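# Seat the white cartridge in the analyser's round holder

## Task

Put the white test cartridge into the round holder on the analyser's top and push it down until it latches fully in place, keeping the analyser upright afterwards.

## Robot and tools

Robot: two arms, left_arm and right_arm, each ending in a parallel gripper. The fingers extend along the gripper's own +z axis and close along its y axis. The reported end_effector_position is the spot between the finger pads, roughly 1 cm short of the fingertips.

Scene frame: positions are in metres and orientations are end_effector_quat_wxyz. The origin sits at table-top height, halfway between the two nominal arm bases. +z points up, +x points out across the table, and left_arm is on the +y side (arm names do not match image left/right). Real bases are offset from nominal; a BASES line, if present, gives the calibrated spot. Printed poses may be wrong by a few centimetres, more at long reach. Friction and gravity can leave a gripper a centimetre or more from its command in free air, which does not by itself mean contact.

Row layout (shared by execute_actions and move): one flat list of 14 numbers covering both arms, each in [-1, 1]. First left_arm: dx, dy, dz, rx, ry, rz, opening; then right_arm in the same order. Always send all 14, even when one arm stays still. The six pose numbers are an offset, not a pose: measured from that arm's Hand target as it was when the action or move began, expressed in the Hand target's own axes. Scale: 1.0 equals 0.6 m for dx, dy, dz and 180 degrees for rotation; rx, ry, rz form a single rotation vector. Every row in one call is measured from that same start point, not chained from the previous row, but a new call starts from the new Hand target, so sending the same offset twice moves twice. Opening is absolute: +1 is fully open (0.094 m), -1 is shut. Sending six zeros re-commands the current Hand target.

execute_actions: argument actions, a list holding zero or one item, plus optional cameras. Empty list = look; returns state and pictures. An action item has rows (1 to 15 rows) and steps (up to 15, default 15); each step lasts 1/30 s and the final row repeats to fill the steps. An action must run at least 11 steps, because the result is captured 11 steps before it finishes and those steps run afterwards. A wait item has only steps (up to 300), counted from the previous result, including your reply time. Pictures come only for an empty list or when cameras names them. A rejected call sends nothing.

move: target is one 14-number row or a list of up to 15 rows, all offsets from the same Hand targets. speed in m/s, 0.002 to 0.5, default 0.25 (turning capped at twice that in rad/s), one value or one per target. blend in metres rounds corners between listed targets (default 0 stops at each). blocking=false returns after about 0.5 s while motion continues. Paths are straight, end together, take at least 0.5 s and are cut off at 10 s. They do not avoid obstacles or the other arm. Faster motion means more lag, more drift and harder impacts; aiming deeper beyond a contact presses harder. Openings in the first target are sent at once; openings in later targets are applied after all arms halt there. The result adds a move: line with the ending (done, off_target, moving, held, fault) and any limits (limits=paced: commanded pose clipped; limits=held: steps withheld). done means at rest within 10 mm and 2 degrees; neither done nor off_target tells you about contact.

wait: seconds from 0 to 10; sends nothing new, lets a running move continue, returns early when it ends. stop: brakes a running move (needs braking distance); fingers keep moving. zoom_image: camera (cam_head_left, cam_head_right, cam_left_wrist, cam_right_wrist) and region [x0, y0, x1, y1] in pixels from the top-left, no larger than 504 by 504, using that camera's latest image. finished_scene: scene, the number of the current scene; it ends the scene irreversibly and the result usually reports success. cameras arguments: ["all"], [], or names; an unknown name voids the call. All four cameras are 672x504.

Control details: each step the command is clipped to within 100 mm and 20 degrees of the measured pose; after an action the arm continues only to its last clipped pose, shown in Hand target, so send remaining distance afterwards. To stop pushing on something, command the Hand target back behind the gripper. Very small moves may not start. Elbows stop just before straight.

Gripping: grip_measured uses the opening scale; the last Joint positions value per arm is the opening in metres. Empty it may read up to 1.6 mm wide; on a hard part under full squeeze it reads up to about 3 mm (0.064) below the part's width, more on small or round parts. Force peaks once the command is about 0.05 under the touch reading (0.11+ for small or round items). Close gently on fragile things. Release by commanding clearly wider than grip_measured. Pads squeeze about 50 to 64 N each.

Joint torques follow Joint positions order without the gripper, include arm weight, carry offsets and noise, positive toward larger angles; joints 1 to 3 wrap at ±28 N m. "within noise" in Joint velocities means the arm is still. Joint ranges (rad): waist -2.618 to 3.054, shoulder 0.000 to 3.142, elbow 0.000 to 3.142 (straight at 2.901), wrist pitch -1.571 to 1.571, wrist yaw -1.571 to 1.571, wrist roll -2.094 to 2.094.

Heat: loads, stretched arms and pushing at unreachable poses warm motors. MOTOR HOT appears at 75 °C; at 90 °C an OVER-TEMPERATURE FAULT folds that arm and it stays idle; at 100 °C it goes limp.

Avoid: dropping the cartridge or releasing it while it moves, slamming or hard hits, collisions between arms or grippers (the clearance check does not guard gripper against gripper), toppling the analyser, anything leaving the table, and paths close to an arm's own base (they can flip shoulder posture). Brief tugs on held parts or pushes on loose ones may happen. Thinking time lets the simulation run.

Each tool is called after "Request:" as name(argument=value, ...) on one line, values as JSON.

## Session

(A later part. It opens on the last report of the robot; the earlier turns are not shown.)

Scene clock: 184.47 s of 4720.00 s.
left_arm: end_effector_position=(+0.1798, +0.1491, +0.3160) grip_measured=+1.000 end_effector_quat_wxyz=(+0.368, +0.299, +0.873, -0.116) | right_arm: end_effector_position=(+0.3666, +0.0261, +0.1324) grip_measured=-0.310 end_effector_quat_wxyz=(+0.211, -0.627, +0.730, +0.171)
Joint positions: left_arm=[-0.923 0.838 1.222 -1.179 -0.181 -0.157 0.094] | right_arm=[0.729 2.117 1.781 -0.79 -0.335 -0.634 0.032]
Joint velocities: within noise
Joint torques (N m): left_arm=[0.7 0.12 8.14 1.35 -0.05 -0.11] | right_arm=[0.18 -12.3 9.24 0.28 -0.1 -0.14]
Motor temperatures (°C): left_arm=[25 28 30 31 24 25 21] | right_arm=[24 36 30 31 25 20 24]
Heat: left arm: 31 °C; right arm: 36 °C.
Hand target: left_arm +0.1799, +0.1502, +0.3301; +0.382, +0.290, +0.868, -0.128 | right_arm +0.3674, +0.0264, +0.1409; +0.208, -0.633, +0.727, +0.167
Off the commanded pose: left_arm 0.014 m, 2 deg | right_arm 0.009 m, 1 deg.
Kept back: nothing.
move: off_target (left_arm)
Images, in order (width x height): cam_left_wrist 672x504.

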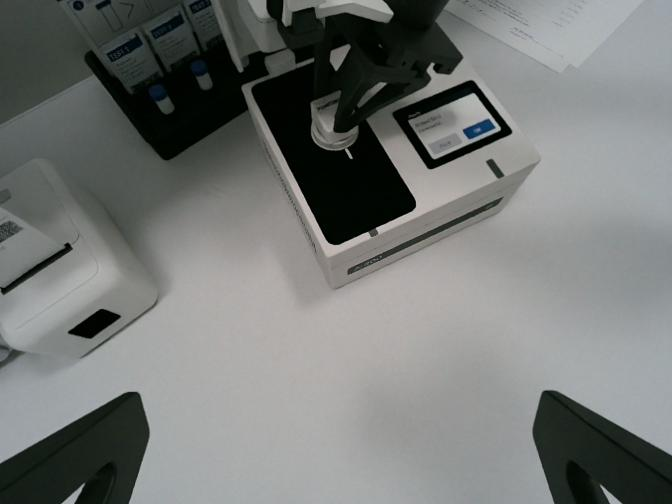

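Request:
move(target=[0,0,0,0,0,0,1,0,0,0,0,0,0,0.1], speed=0.05)

Request:
zoom_image(camera="cam_left_wrist", region=[300, 80, 370, 160])

Request:
zoom_image(camera="cam_right_wrist", region=[230, 310, 450, 500])

Scene clock: 187.17 s of 4720.00 s.
left_arm: end_effector_position=(+0.1798, +0.1491, +0.3160) grip_measured=+1.000 end_effector_quat_wxyz=(+0.368, +0.299, +0.873, -0.116) | right_arm: end_effector_position=(+0.3610, +0.0193, +0.1284) grip_measured=+0.097 end_effector_quat_wxyz=(+0.192, -0.628, +0.735, +0.166)
Joint positions: left_arm=[-0.923 0.838 1.222 -1.179 -0.181 -0.157 0.094] | right_arm=[0.729 2.117 1.783 -0.833 -0.326 -0.637 0.052]
Joint velocities: within noise
Joint torques (N m): left_arm=[0.7 0.1 8.13 1.35 -0.05 -0.11] | right_arm=[0.17 -12.23 9.16 0.64 -0.19 -0.13]
Motor temperatures (°C): left_arm=[25 28 30 31 24 25 21] | right_arm=[24 36 30 31 25 20 24]
Heat: left arm: 31 °C; right arm: 36 °C.
Hand target: left_arm +0.1799, +0.1502, +0.3301; +0.382, +0.290, +0.868, -0.128 | right_arm +0.3674, +0.0264, +0.1409; +0.208, -0.633, +0.727, +0.166
Off the commanded pose: left_arm 0.014 m, 2 deg | right_arm 0.016 m, 2 deg.
Kept back: nothing.
move: off_target (left_arm, right_arm)

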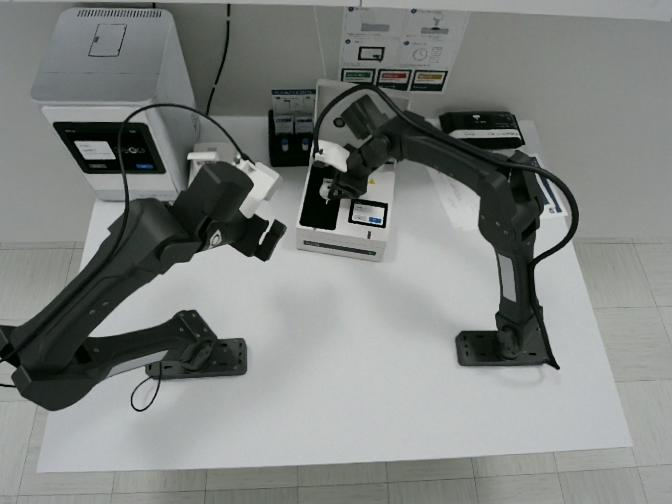

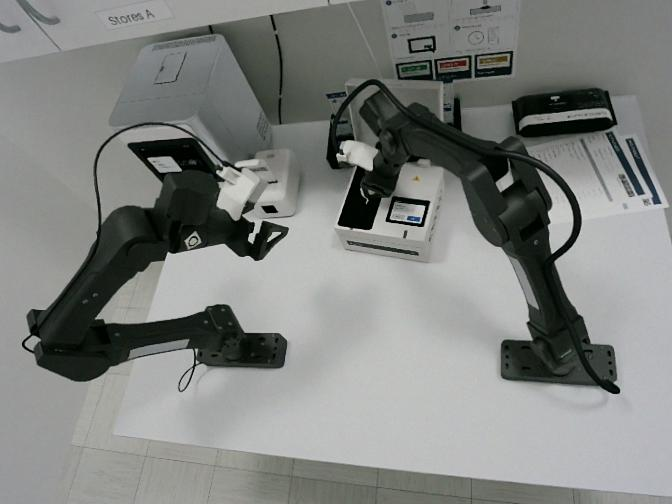

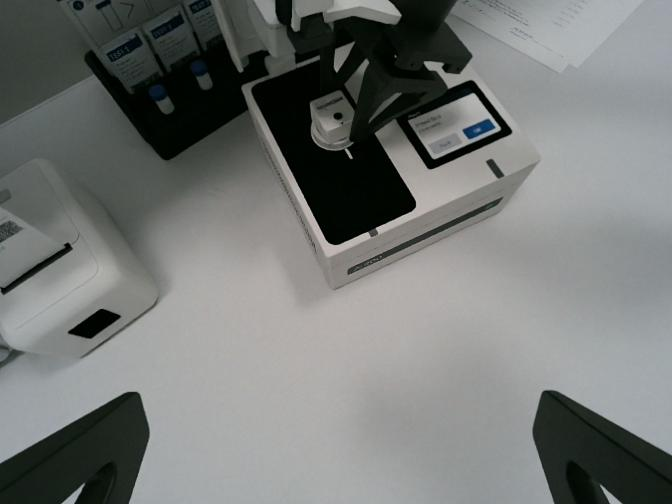

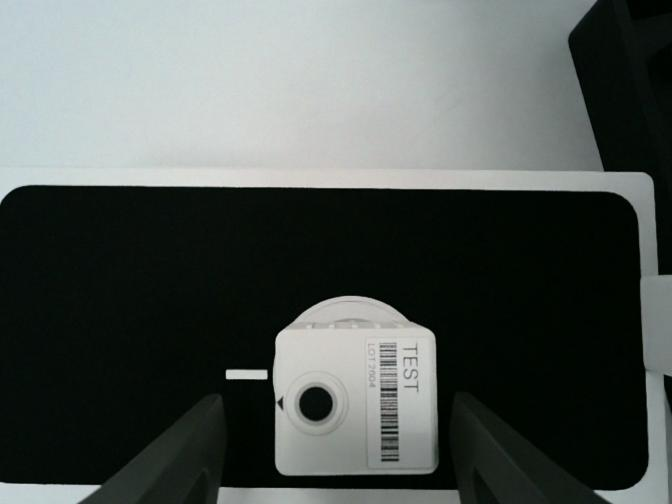

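Scaled by 6.300.

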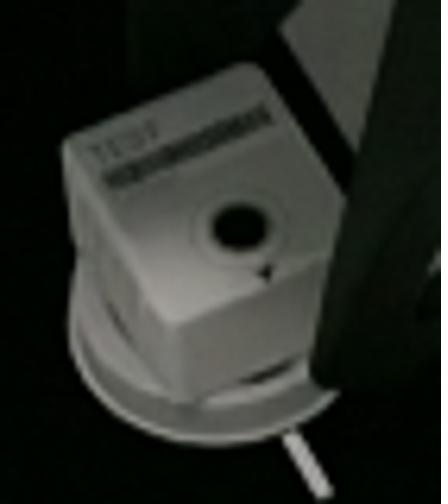

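Scaled by 2.291.

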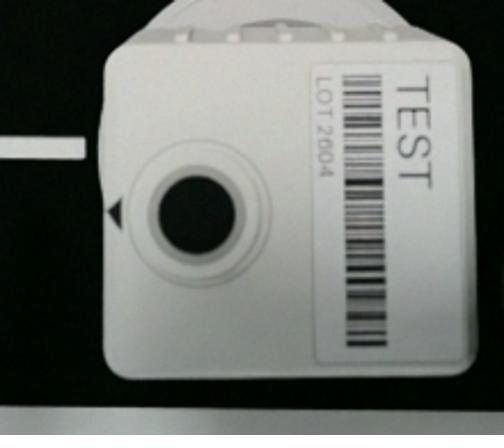

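Request:
zoom_image(camera="cam_left_wrist", region=[307, 108, 357, 158])

Request:
zoom_image(camera="cam_head_left", region=[310, 165, 350, 210])

Request:
zoom_image(camera="cam_head_right", region=[350, 165, 390, 210])

Scaled by 10.080.

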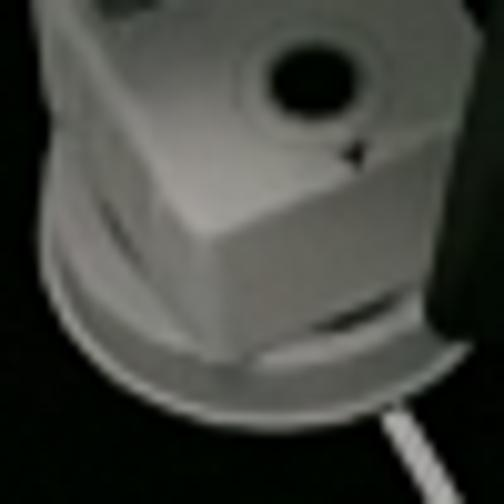

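Scaled by 11.200.

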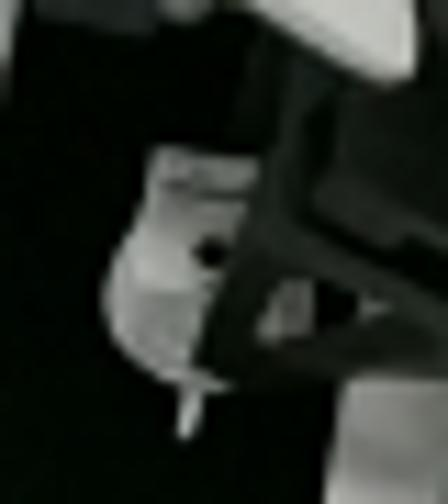

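Scaled by 11.200.

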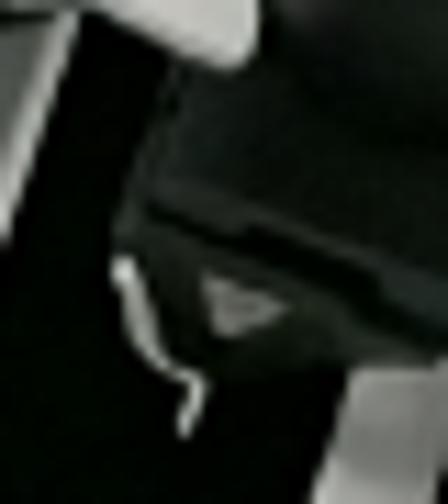

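Request:
zoom_image(camera="cam_right_wrist", region=[265, 285, 355, 385])

Request:
zoom_image(camera="cam_right_wrist", region=[350, 285, 450, 385])

Request:
zoom_image(camera="cam_right_wrist", region=[265, 385, 455, 495])

Scaled by 5.040.

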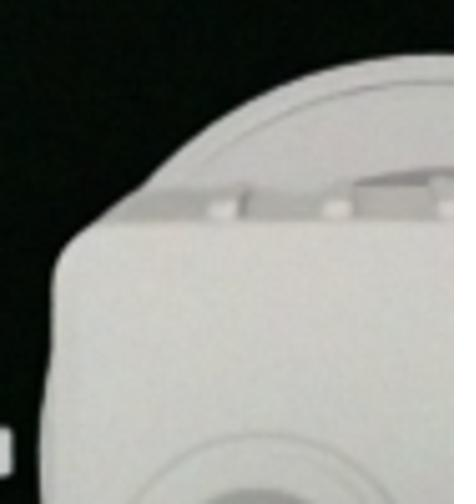

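Scaled by 5.040.

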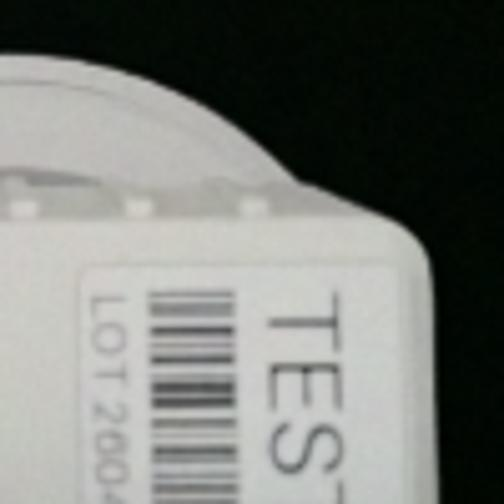

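Scaled by 2.653.

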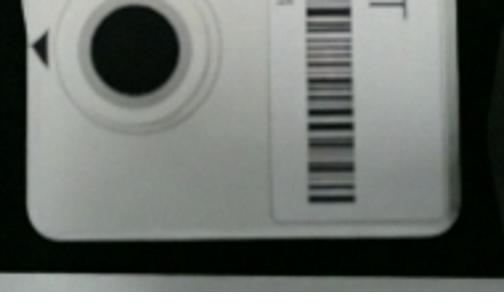

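Request:
execute_actions(actions=[], cameras=["cam_left_wrist", "cam_right_wrist"])

Request:
zoom_image(camera="cam_left_wrist", region=[270, 60, 410, 165])

Scene clock: 195.53 s of 4720.00 s.
left_arm: end_effector_position=(+0.1798, +0.1491, +0.3160) grip_measured=+1.000 end_effector_quat_wxyz=(+0.368, +0.299, +0.873, -0.116) | right_arm: end_effector_position=(+0.3609, +0.0192, +0.1283) grip_measured=+0.097 end_effector_quat_wxyz=(+0.191, -0.628, +0.735, +0.166)
Joint positions: left_arm=[-0.923 0.838 1.222 -1.179 -0.181 -0.157 0.094] | right_arm=[0.729 2.117 1.783 -0.834 -0.326 -0.637 0.052]
Joint velocities: within noise
Joint torques (N m): left_arm=[0.7 0.12 8.14 1.35 -0.05 -0.11] | right_arm=[0.13 -12.22 9.11 0.62 -0.21 -0.1]
Motor temperatures (°C): left_arm=[25 28 31 31 24 25 21] | right_arm=[24 35 32 31 25 20 24]
Heat: left arm: 31 °C; right arm: 35 °C.
Hand target: left_arm +0.1799, +0.1502, +0.3301; +0.382, +0.290, +0.868, -0.128 | right_arm +0.3674, +0.0264, +0.1410; +0.208, -0.633, +0.727, +0.167
Off the commanded pose: left_arm 0.014 m, 2 deg | right_arm 0.016 m, 2 deg.
Steps of this call (1-251: nothing new was sent). Readings (end_effector_position of left_arm | right_arm):
1: (+0.1798, +0.1491, +0.3160) | (+0.3610, +0.0193, +0.1284)
2: (+0.1798, +0.1491, +0.3160) | (+0.3610, +0.0193, +0.1284)
4: (+0.1798, +0.1491, +0.3160) | (+0.3610, +0.0193, +0.1284)
8: (+0.1798, +0.1491, +0.3160) | (+0.3610, +0.0193, +0.1284)
251: the state above
Images, in order (width x height): cam_left_wrist 672x504, cam_right_wrist 672x504.

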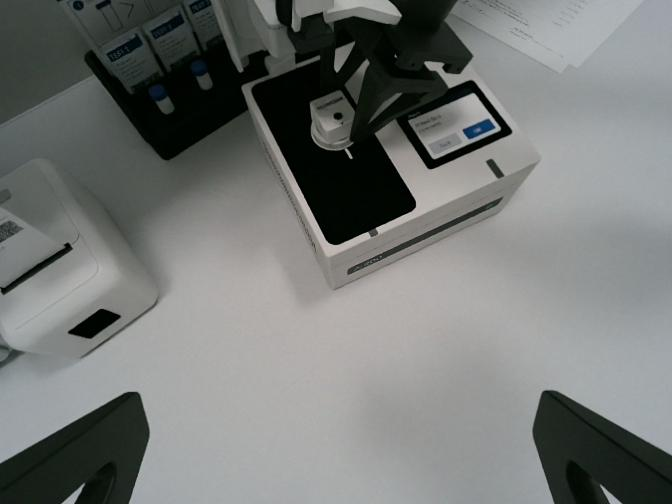

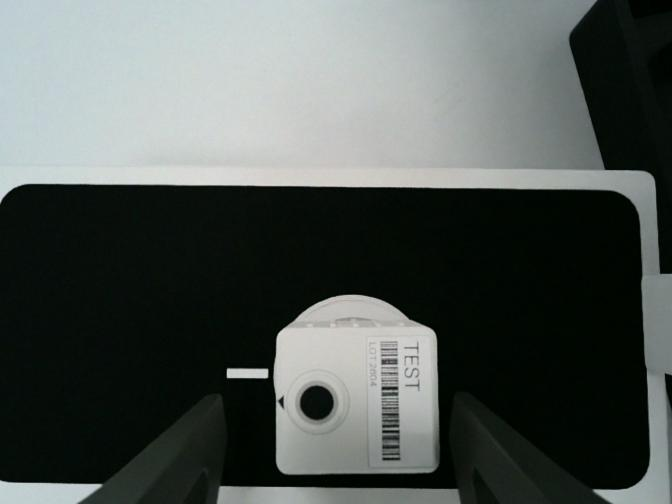

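Scaled by 3.600.

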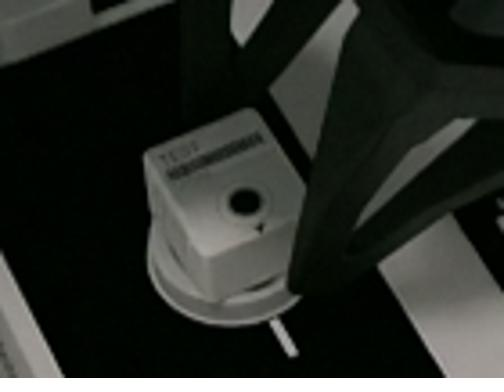

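Request:
zoom_image(camera="cam_right_wrist", region=[220, 270, 480, 490])

Request:
zoom_image(camera="cam_left_wrist", region=[300, 80, 360, 165])

Scaled by 1.938.

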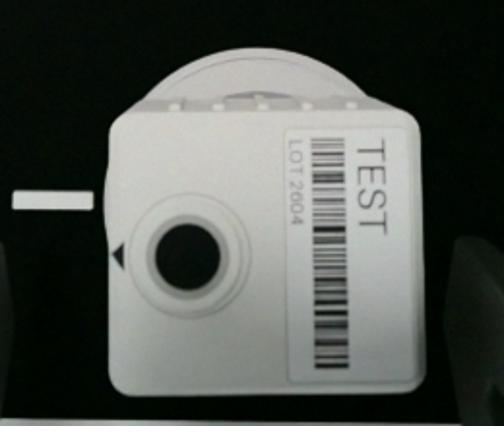

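Scaled by 5.929.

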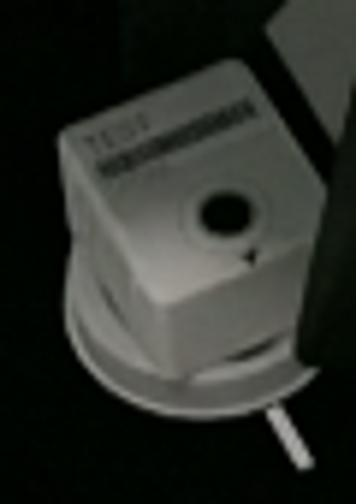

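Request:
move(target=[0, 0, 0, 0, 0, 0, 1, -0.0707, 0, -0.1133, 0, 0, 0, 0.15], speed=0.06, cameras=["cam_left_wrist", "cam_right_wrist"])

Request:
zoom_image(camera="cam_left_wrist", region=[300, 80, 360, 165])

Scene clock: 200.93 s of 4720.00 s.
left_arm: end_effector_position=(+0.1798, +0.1491, +0.3160) grip_measured=+1.000 end_effector_quat_wxyz=(+0.368, +0.299, +0.873, -0.116) | right_arm: end_effector_position=(+0.3642, +0.0216, +0.2189) grip_measured=+0.147 end_effector_quat_wxyz=(+0.204, -0.628, +0.732, +0.165)
Joint positions: left_arm=[-0.923 0.838 1.222 -1.179 -0.181 -0.157 0.094] | right_arm=[0.729 2.148 2.184 -1.179 -0.324 -0.638 0.054]
Joint velocities: within noise
Joint torques (N m): left_arm=[0.72 0.1 8.13 1.35 -0.05 -0.11] | right_arm=[0.62 -10.7 8.34 0.67 -0.18 -0.08]
Motor temperatures (°C): left_arm=[25 28 31 31 24 25 21] | right_arm=[24 34 32 31 25 20 24]
Heat: left arm: 31 °C; right arm: 34 °C.
Hand target: left_arm +0.1799, +0.1502, +0.3301; +0.382, +0.290, +0.868, -0.128 | right_arm +0.3660, +0.0282, +0.2211; +0.208, -0.633, +0.727, +0.166
Off the commanded pose: left_arm 0.014 m, 2 deg | right_arm 0.007 m, 1 deg.
Kept back: nothing.
move: off_target (left_arm)
Images, in order (width x height): cam_left_wrist 672x504, cam_right_wrist 672x504.

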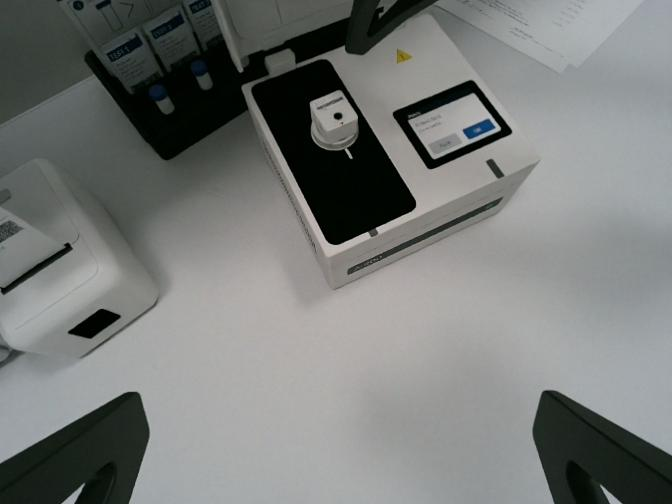

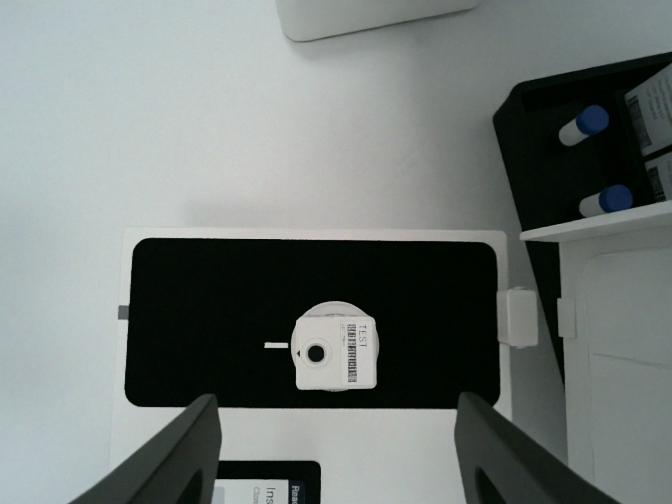

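Scaled by 5.929.

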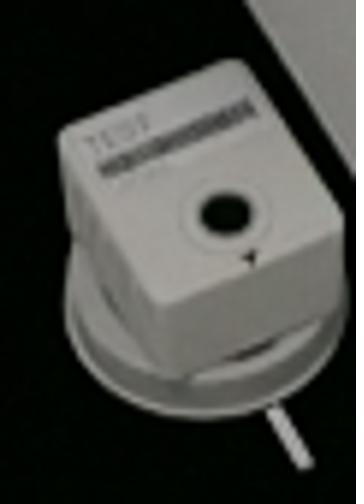

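Request:
zoom_image(camera="cam_right_wrist", region=[255, 280, 415, 410])

Request:
zoom_image(camera="cam_left_wrist", region=[304, 86, 364, 164])

Request:
execute_actions(actions=[], cameras=["cam_head_left", "cam_head_right"])

Scaled by 3.150.

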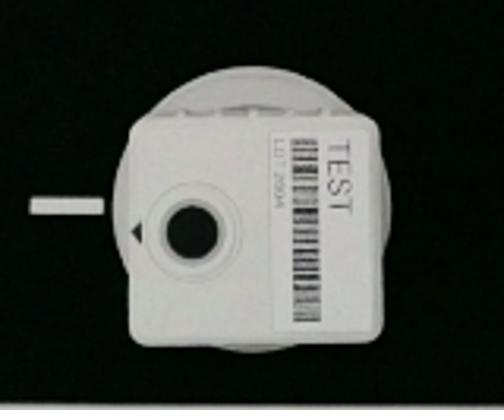

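Scaled by 6.462.

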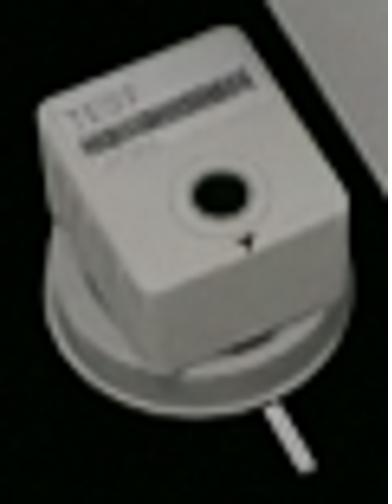

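Scene clock: 201.47 s of 4720.00 s.
left_arm: end_effector_position=(+0.1798, +0.1491, +0.3160) grip_measured=+1.000 end_effector_quat_wxyz=(+0.368, +0.299, +0.873, -0.116) | right_arm: end_effector_position=(+0.3640, +0.0215, +0.2188) grip_measured=+0.147 end_effector_quat_wxyz=(+0.203, -0.628, +0.732, +0.165)
Joint positions: left_arm=[-0.923 0.838 1.222 -1.179 -0.181 -0.157 0.094] | right_arm=[0.729 2.148 2.184 -1.18 -0.324 -0.638 0.054]
Joint velocities: within noise
Joint torques (N m): left_arm=[0.7 0.1 8.14 1.35 -0.05 -0.11] | right_arm=[0.64 -10.67 8.5 0.69 -0.19 -0.08]
Motor temperatures (°C): left_arm=[25 28 31 31 24 25 21] | right_arm=[24 34 32 31 25 20 24]
Heat: left arm: 31 °C; right arm: 34 °C.
Hand target: left_arm +0.1799, +0.1502, +0.3301; +0.382, +0.290, +0.868, -0.128 | right_arm +0.3660, +0.0282, +0.2211; +0.208, -0.633, +0.727, +0.167
Off the commanded pose: left_arm 0.014 m, 2 deg | right_arm 0.007 m, 1 deg.
Steps of this call (1-16: nothing new was sent). Readings (end_effector_position of left_arm | right_arm):
1: (+0.1798, +0.1491, +0.3160) | (+0.3642, +0.0216, +0.2188)
2: (+0.1798, +0.1491, +0.3160) | (+0.3642, +0.0216, +0.2188)
4: (+0.1798, +0.1491, +0.3160) | (+0.3641, +0.0215, +0.2188)
8: (+0.1798, +0.1491, +0.3160) | (+0.3640, +0.0215, +0.2188)
16: the state above
Images, in order (width x height): cam_head_left 672x504, cam_head_right 672x504.

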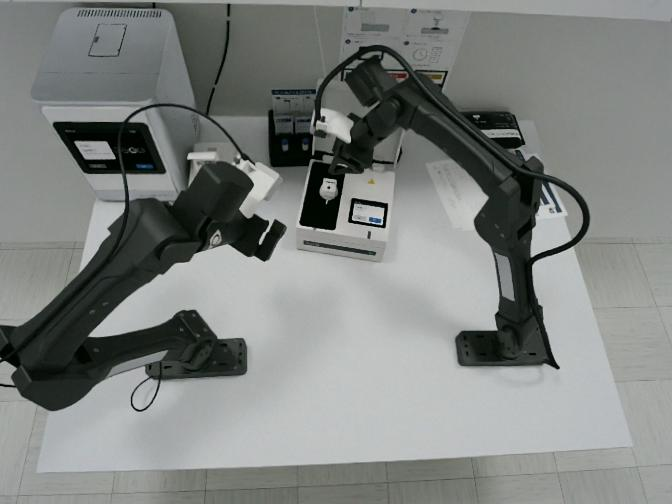

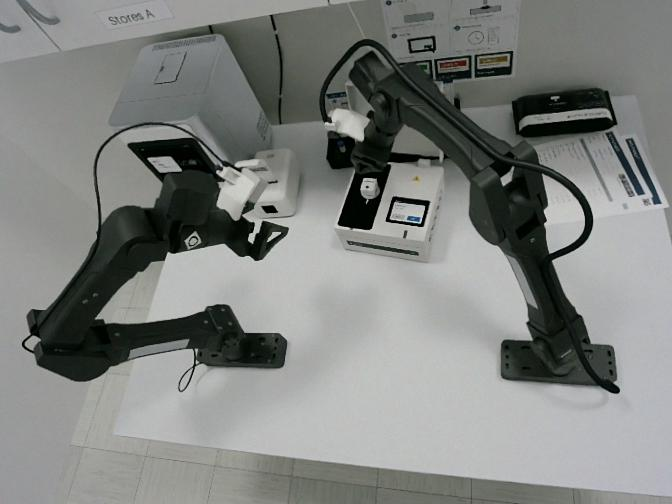

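Request:
move(target=[0, 0, 0, 0, 0, 0, 1, 0.0138, -0.0013, 0.05, 0, 0, 0, -0.97], speed=0.08, cameras=["cam_left_wrist", "cam_right_wrist"])

Scene clock: 210.90 s of 4720.00 s.
left_arm: end_effector_position=(+0.1798, +0.1491, +0.3160) grip_measured=+1.000 end_effector_quat_wxyz=(+0.368, +0.299, +0.873, -0.116) | right_arm: end_effector_position=(+0.3673, +0.0316, +0.2030) grip_measured=-0.967 end_effector_quat_wxyz=(+0.213, -0.633, +0.726, +0.165)
Joint positions: left_arm=[-0.923 0.838 1.222 -1.179 -0.181 -0.157 0.094] | right_arm=[0.742 2.151 2.116 -1.087 -0.32 -0.638 0.002]
Joint velocities: within noise
Joint torques (N m): left_arm=[0.7 0.1 8.14 1.35 -0.05 -0.11] | right_arm=[0.43 -11.11 4.14 1.01 -0.18 0.02]
Motor temperatures (°C): left_arm=[25 28 31 31 24 25 21] | right_arm=[24 35 31 30 25 20 23]
Heat: left arm: 31 °C; right arm: 35 °C.
Hand target: left_arm +0.1799, +0.1502, +0.3301; +0.382, +0.290, +0.868, -0.128 | right_arm +0.3684, +0.0362, +0.1911; +0.208, -0.633, +0.727, +0.166
Off the commanded pose: left_arm 0.014 m, 2 deg | right_arm 0.013 m, 1 deg.
Kept back: nothing.
move: off_target (left_arm, right_arm)
Images, in order (width x height): cam_left_wrist 672x504, cam_right_wrist 672x504.

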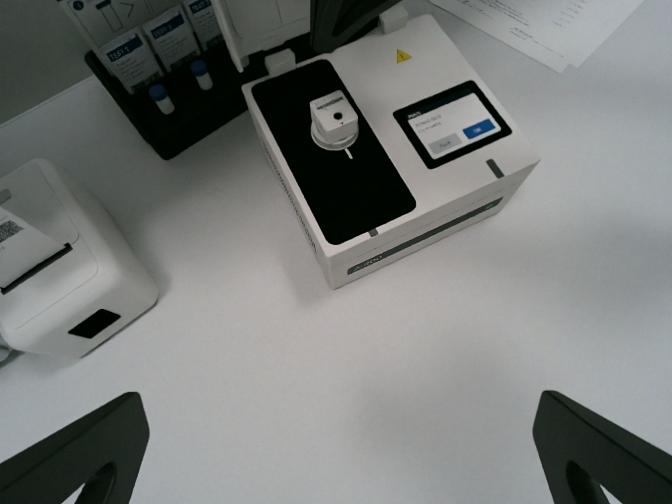

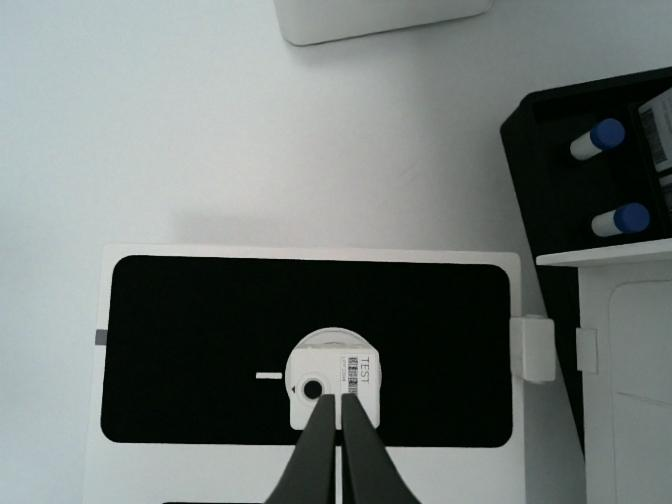

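Request:
move(target=[0, 0, 0, 0, 0, 0, 1, 0.0285, 0.0005, 0.0412, 0, 0, 0, -0.97], speed=0.05, cameras=["cam_left_wrist"])

Scene clock: 212.83 s of 4720.00 s.
left_arm: end_effector_position=(+0.1798, +0.1491, +0.3160) grip_measured=+1.000 end_effector_quat_wxyz=(+0.368, +0.299, +0.873, -0.116) | right_arm: end_effector_position=(+0.3678, +0.0321, +0.1634) grip_measured=-0.967 end_effector_quat_wxyz=(+0.204, -0.633, +0.729, +0.165)
Joint positions: left_arm=[-0.923 0.838 1.222 -1.179 -0.181 -0.157 0.094] | right_arm=[0.742 2.151 1.966 -0.956 -0.32 -0.638 0.002]
Joint velocities: within noise
Joint torques (N m): left_arm=[0.7 0.1 8.14 1.35 -0.05 -0.11] | right_arm=[0.09 -12.98 4.14 0.95 -0.19 -0.01]
Motor temperatures (°C): left_arm=[25 28 31 31 24 25 21] | right_arm=[24 35 31 31 25 20 23]
Heat: left arm: 31 °C; right arm: 35 °C.
Hand target: left_arm +0.1799, +0.1502, +0.3301; +0.382, +0.290, +0.868, -0.128 | right_arm +0.3685, +0.0342, +0.1611; +0.208, -0.633, +0.727, +0.166
Off the commanded pose: left_arm 0.014 m, 2 deg | right_arm 0.003 m, 1 deg.
Kept back: nothing.
move: off_target (left_arm)
Images, in order (width x height): cam_left_wrist 672x504.

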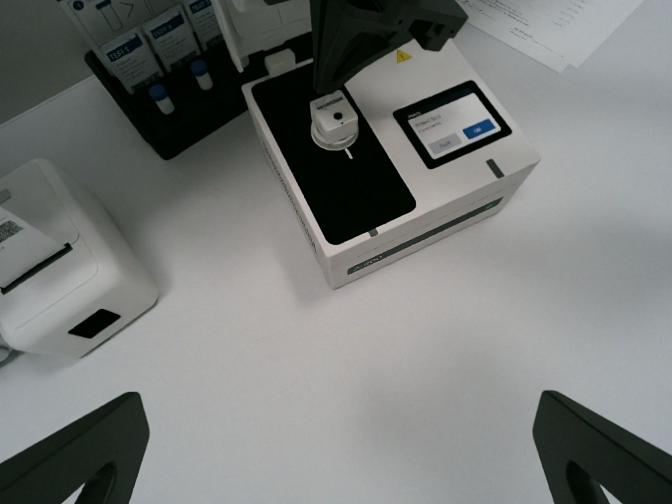

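Request:
zoom_image(camera="cam_left_wrist", region=[290, 60, 390, 160])

Scaled by 5.040.

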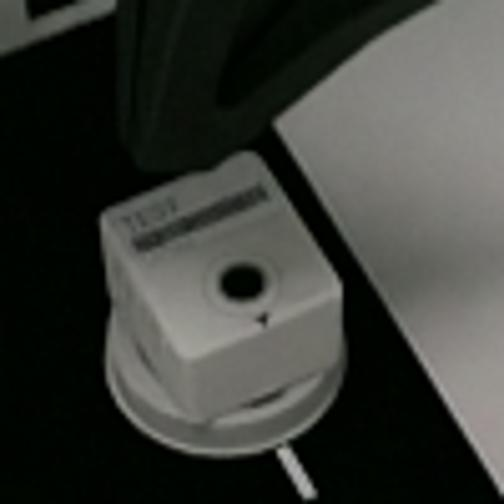

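Request:
move(target=[0, 0, 0, 0, 0, 0, 1, 0.0225, -0.0005, 0.0215, 0, 0, 0, -0.97], speed=0.025, cameras=["cam_left_wrist"])

Request:
zoom_image(camera="cam_left_wrist", region=[290, 60, 390, 160])

Scene clock: 216.30 s of 4720.00 s.
left_arm: end_effector_position=(+0.1798, +0.1491, +0.3160) grip_measured=+1.000 end_effector_quat_wxyz=(+0.368, +0.299, +0.873, -0.116) | right_arm: end_effector_position=(+0.3665, +0.0300, +0.1398) grip_measured=-0.967 end_effector_quat_wxyz=(+0.198, -0.632, +0.731, +0.165)
Joint positions: left_arm=[-0.923 0.838 1.222 -1.179 -0.181 -0.157 0.094] | right_arm=[0.74 2.151 1.877 -0.879 -0.322 -0.638 0.002]
Joint velocities: within noise
Joint torques (N m): left_arm=[0.7 0.1 8.14 1.35 -0.05 -0.11] | right_arm=[-0.51 -14.31 3.77 0.93 -0.22 -0.1]
Motor temperatures (°C): left_arm=[25 28 31 31 24 25 21] | right_arm=[24 35 31 31 25 20 23]
Heat: left arm: 31 °C; right arm: 35 °C.
Hand target: left_arm +0.1799, +0.1502, +0.3301; +0.382, +0.290, +0.868, -0.128 | right_arm +0.3685, +0.0293, +0.1432; +0.208, -0.633, +0.727, +0.167
Off the commanded pose: left_arm 0.014 m, 2 deg | right_arm 0.004 m, 1 deg.
Kept back: nothing.
move: off_target (left_arm)
Images, in order (width x height): cam_left_wrist 672x504.

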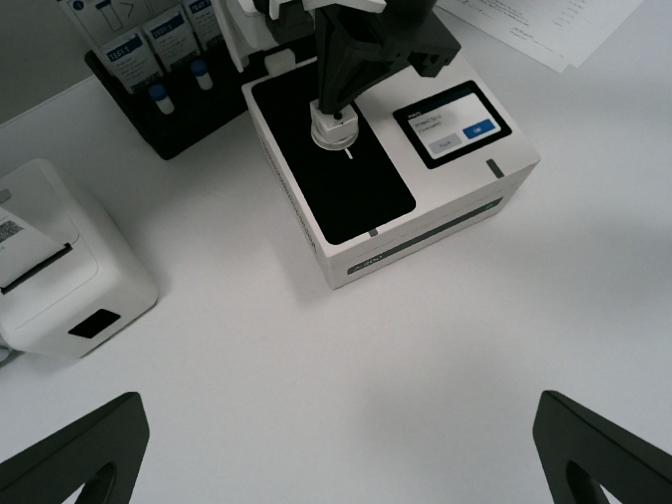

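Scaled by 5.040.

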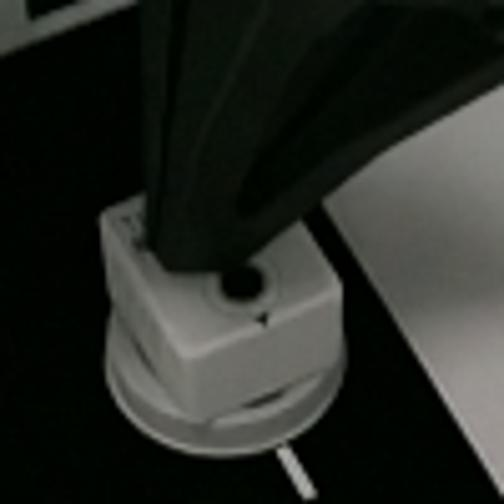

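Request:
move(target=[0, 0, 0, 0, 0, 0, 1, 0.0128, 0.0005, 0.0215, 0, 0, 0, -0.97], speed=0.025, cameras=["cam_left_wrist"])

Request:
zoom_image(camera="cam_left_wrist", region=[290, 60, 390, 160])

Scene clock: 217.57 s of 4720.00 s.
left_arm: end_effector_position=(+0.1798, +0.1491, +0.3160) grip_measured=+1.000 end_effector_quat_wxyz=(+0.368, +0.299, +0.873, -0.116) | right_arm: end_effector_position=(+0.3702, +0.0374, +0.1383) grip_measured=-0.967 end_effector_quat_wxyz=(+0.219, -0.632, +0.722, +0.177)
Joint positions: left_arm=[-0.923 0.838 1.222 -1.179 -0.181 -0.157 0.094] | right_arm=[0.737 2.147 1.841 -0.803 -0.348 -0.638 0.002]
Joint velocities: within noise
Joint torques (N m): left_arm=[0.7 0.1 8.14 1.35 -0.05 -0.11] | right_arm=[-0.29 -13.48 2.74 0.78 0.03 -0.1]
Motor temperatures (°C): left_arm=[25 28 31 31 24 25 21] | right_arm=[24 35 31 31 25 20 23]
Heat: left arm: 31 °C; right arm: 35 °C.
Hand target: left_arm +0.1799, +0.1502, +0.3301; +0.382, +0.290, +0.868, -0.128 | right_arm +0.3685, +0.0293, +0.1281; +0.208, -0.633, +0.727, +0.167
Off the commanded pose: left_arm 0.014 m, 2 deg | right_arm 0.013 m, 2 deg.
Kept back: nothing.
move: off_target (left_arm, right_arm)
Images, in order (width x height): cam_left_wrist 672x504.

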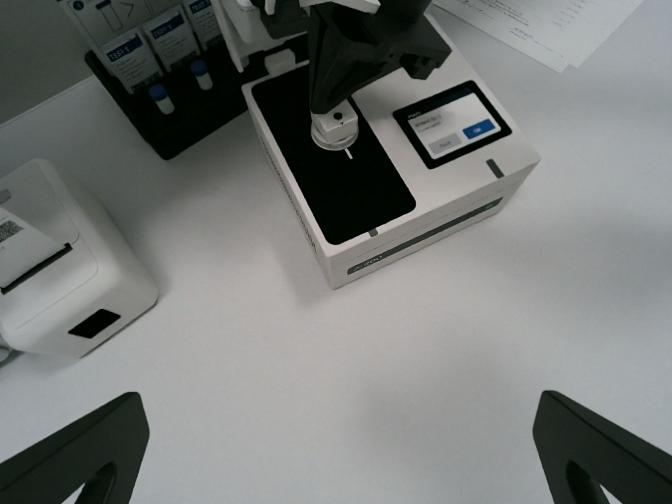

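Scaled by 5.040.

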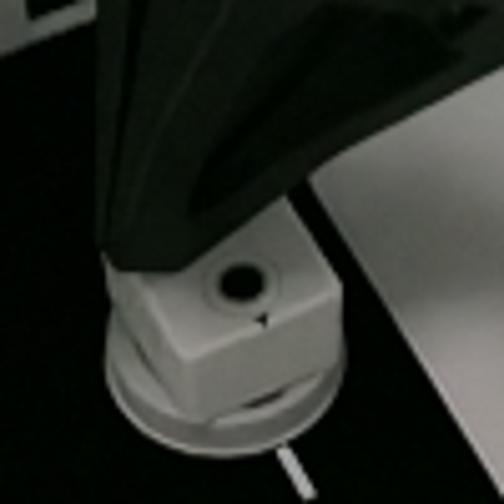

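Request:
zoom_image(camera="cam_left_wrist", region=[390, 70, 530, 260])

Request:
zoom_image(camera="cam_left_wrist", region=[310, 170, 510, 290])

Scaled by 2.653.

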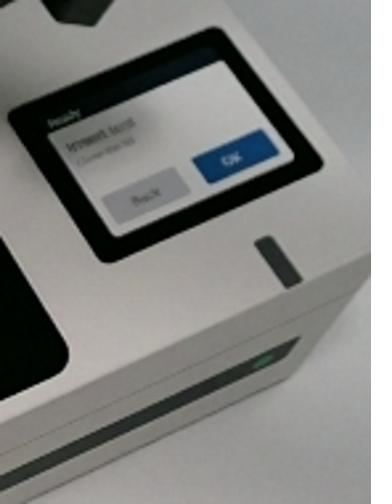

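Scaled by 2.520.

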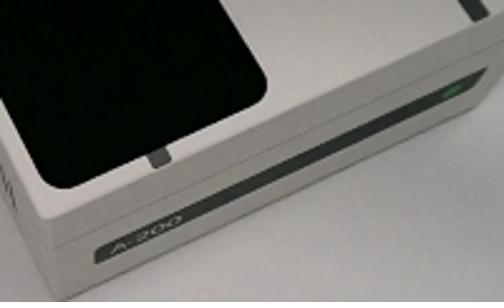

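Request:
move(target=[[0, 0, 0, 0, 0, 0, 1, -0.0255, -0.0012, -0.082, 0, 0, 0, -0.97], [0.062, 0.0278, 0.3395, 0, -0.125, 0, 1, 0.089, 0.0308, -0.2873, 0, 0, 0, -0.97]], speed=[0.08, 0.12], blend=0.01, cameras=["cam_left_wrist", "cam_head_right"])

Request:
zoom_image(camera="cam_left_wrist", region=[270, 120, 410, 260])

Scene clock: 228.93 s of 4720.00 s.
left_arm: end_effector_position=(+0.2907, +0.0863, +0.1695) grip_measured=+1.000 end_effector_quat_wxyz=(+0.544, +0.257, +0.777, -0.183) | right_arm: end_effector_position=(+0.3372, -0.0987, +0.2351) grip_measured=-0.967 end_effector_quat_wxyz=(+0.195, -0.630, +0.735, +0.159)
Joint positions: left_arm=[-0.712 1.082 0.315 0.419 -0.035 -0.018 0.094] | right_arm=[0.521 1.789 1.76 -1.205 -0.389 -0.848 0.002]
Joint velocities: within noise
Joint torques (N m): left_arm=[0.76 -1.63 4.9 1.87 0.06 0.07] | right_arm=[-0.28 -13.35 3.86 0.52 -0.44 -0.11]
Motor temperatures (°C): left_arm=[25 28 30 31 24 25 21] | right_arm=[24 36 30 31 25 20 23]
Heat: left arm: 31 °C; right arm: 36 °C.
Hand target: left_arm +0.2900, +0.0885, +0.1651; +0.544, +0.259, +0.777, -0.182 | right_arm +0.3284, -0.1007, +0.2482; +0.208, -0.633, +0.727, +0.167
Off the commanded pose: left_arm 0.005 m, 0 deg | right_arm 0.016 m, 2 deg.
Kept back: nothing.
move: off_target (right_arm)
Images, in order (width x height): cam_head_right 672x504, cam_left_wrist 672x504.

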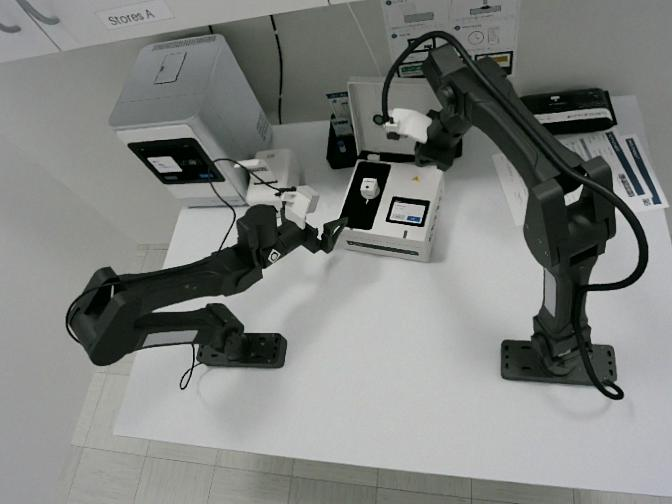

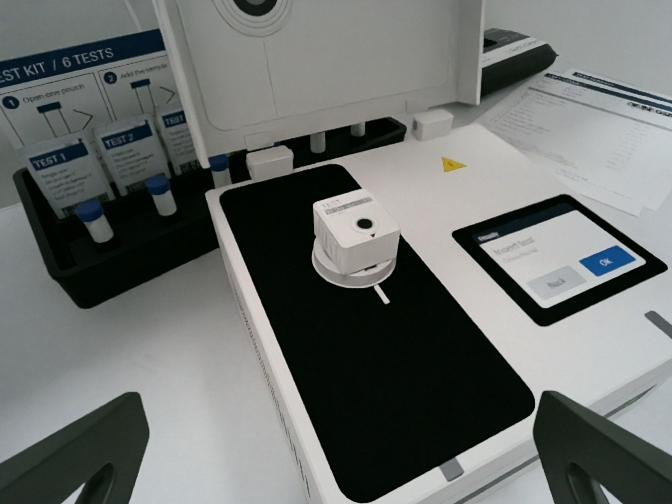

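Scaled by 3.600.

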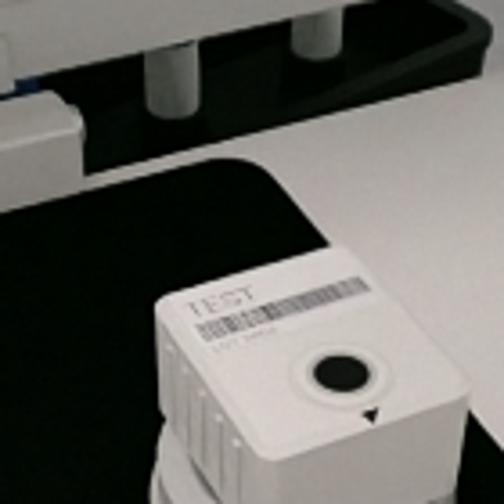

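Request:
zoom_image(camera="cam_left_wrist", region=[300, 180, 420, 310])

Scaled by 3.877.

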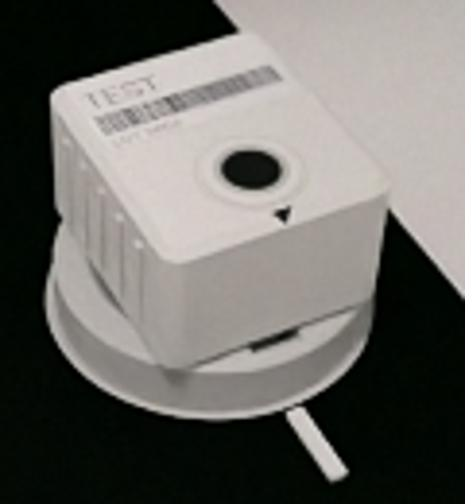

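Request:
zoom_image(camera="cam_left_wrist", region=[305, 235, 405, 295])

Request:
zoom_image(camera="cam_left_wrist", region=[305, 225, 350, 285])

Scaled by 5.040.

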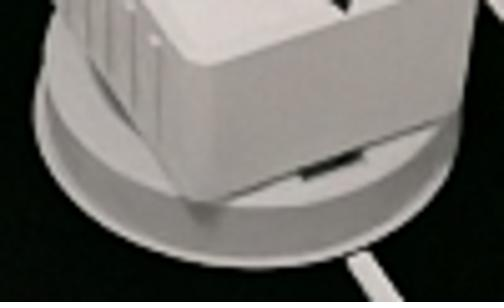

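Scaled by 8.400.

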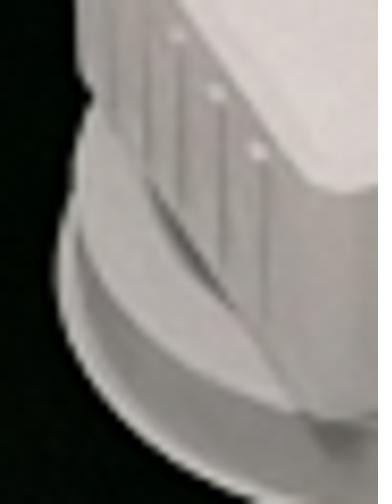

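Request:
finished_scene(scene=1)

The scene is finished: the task was done.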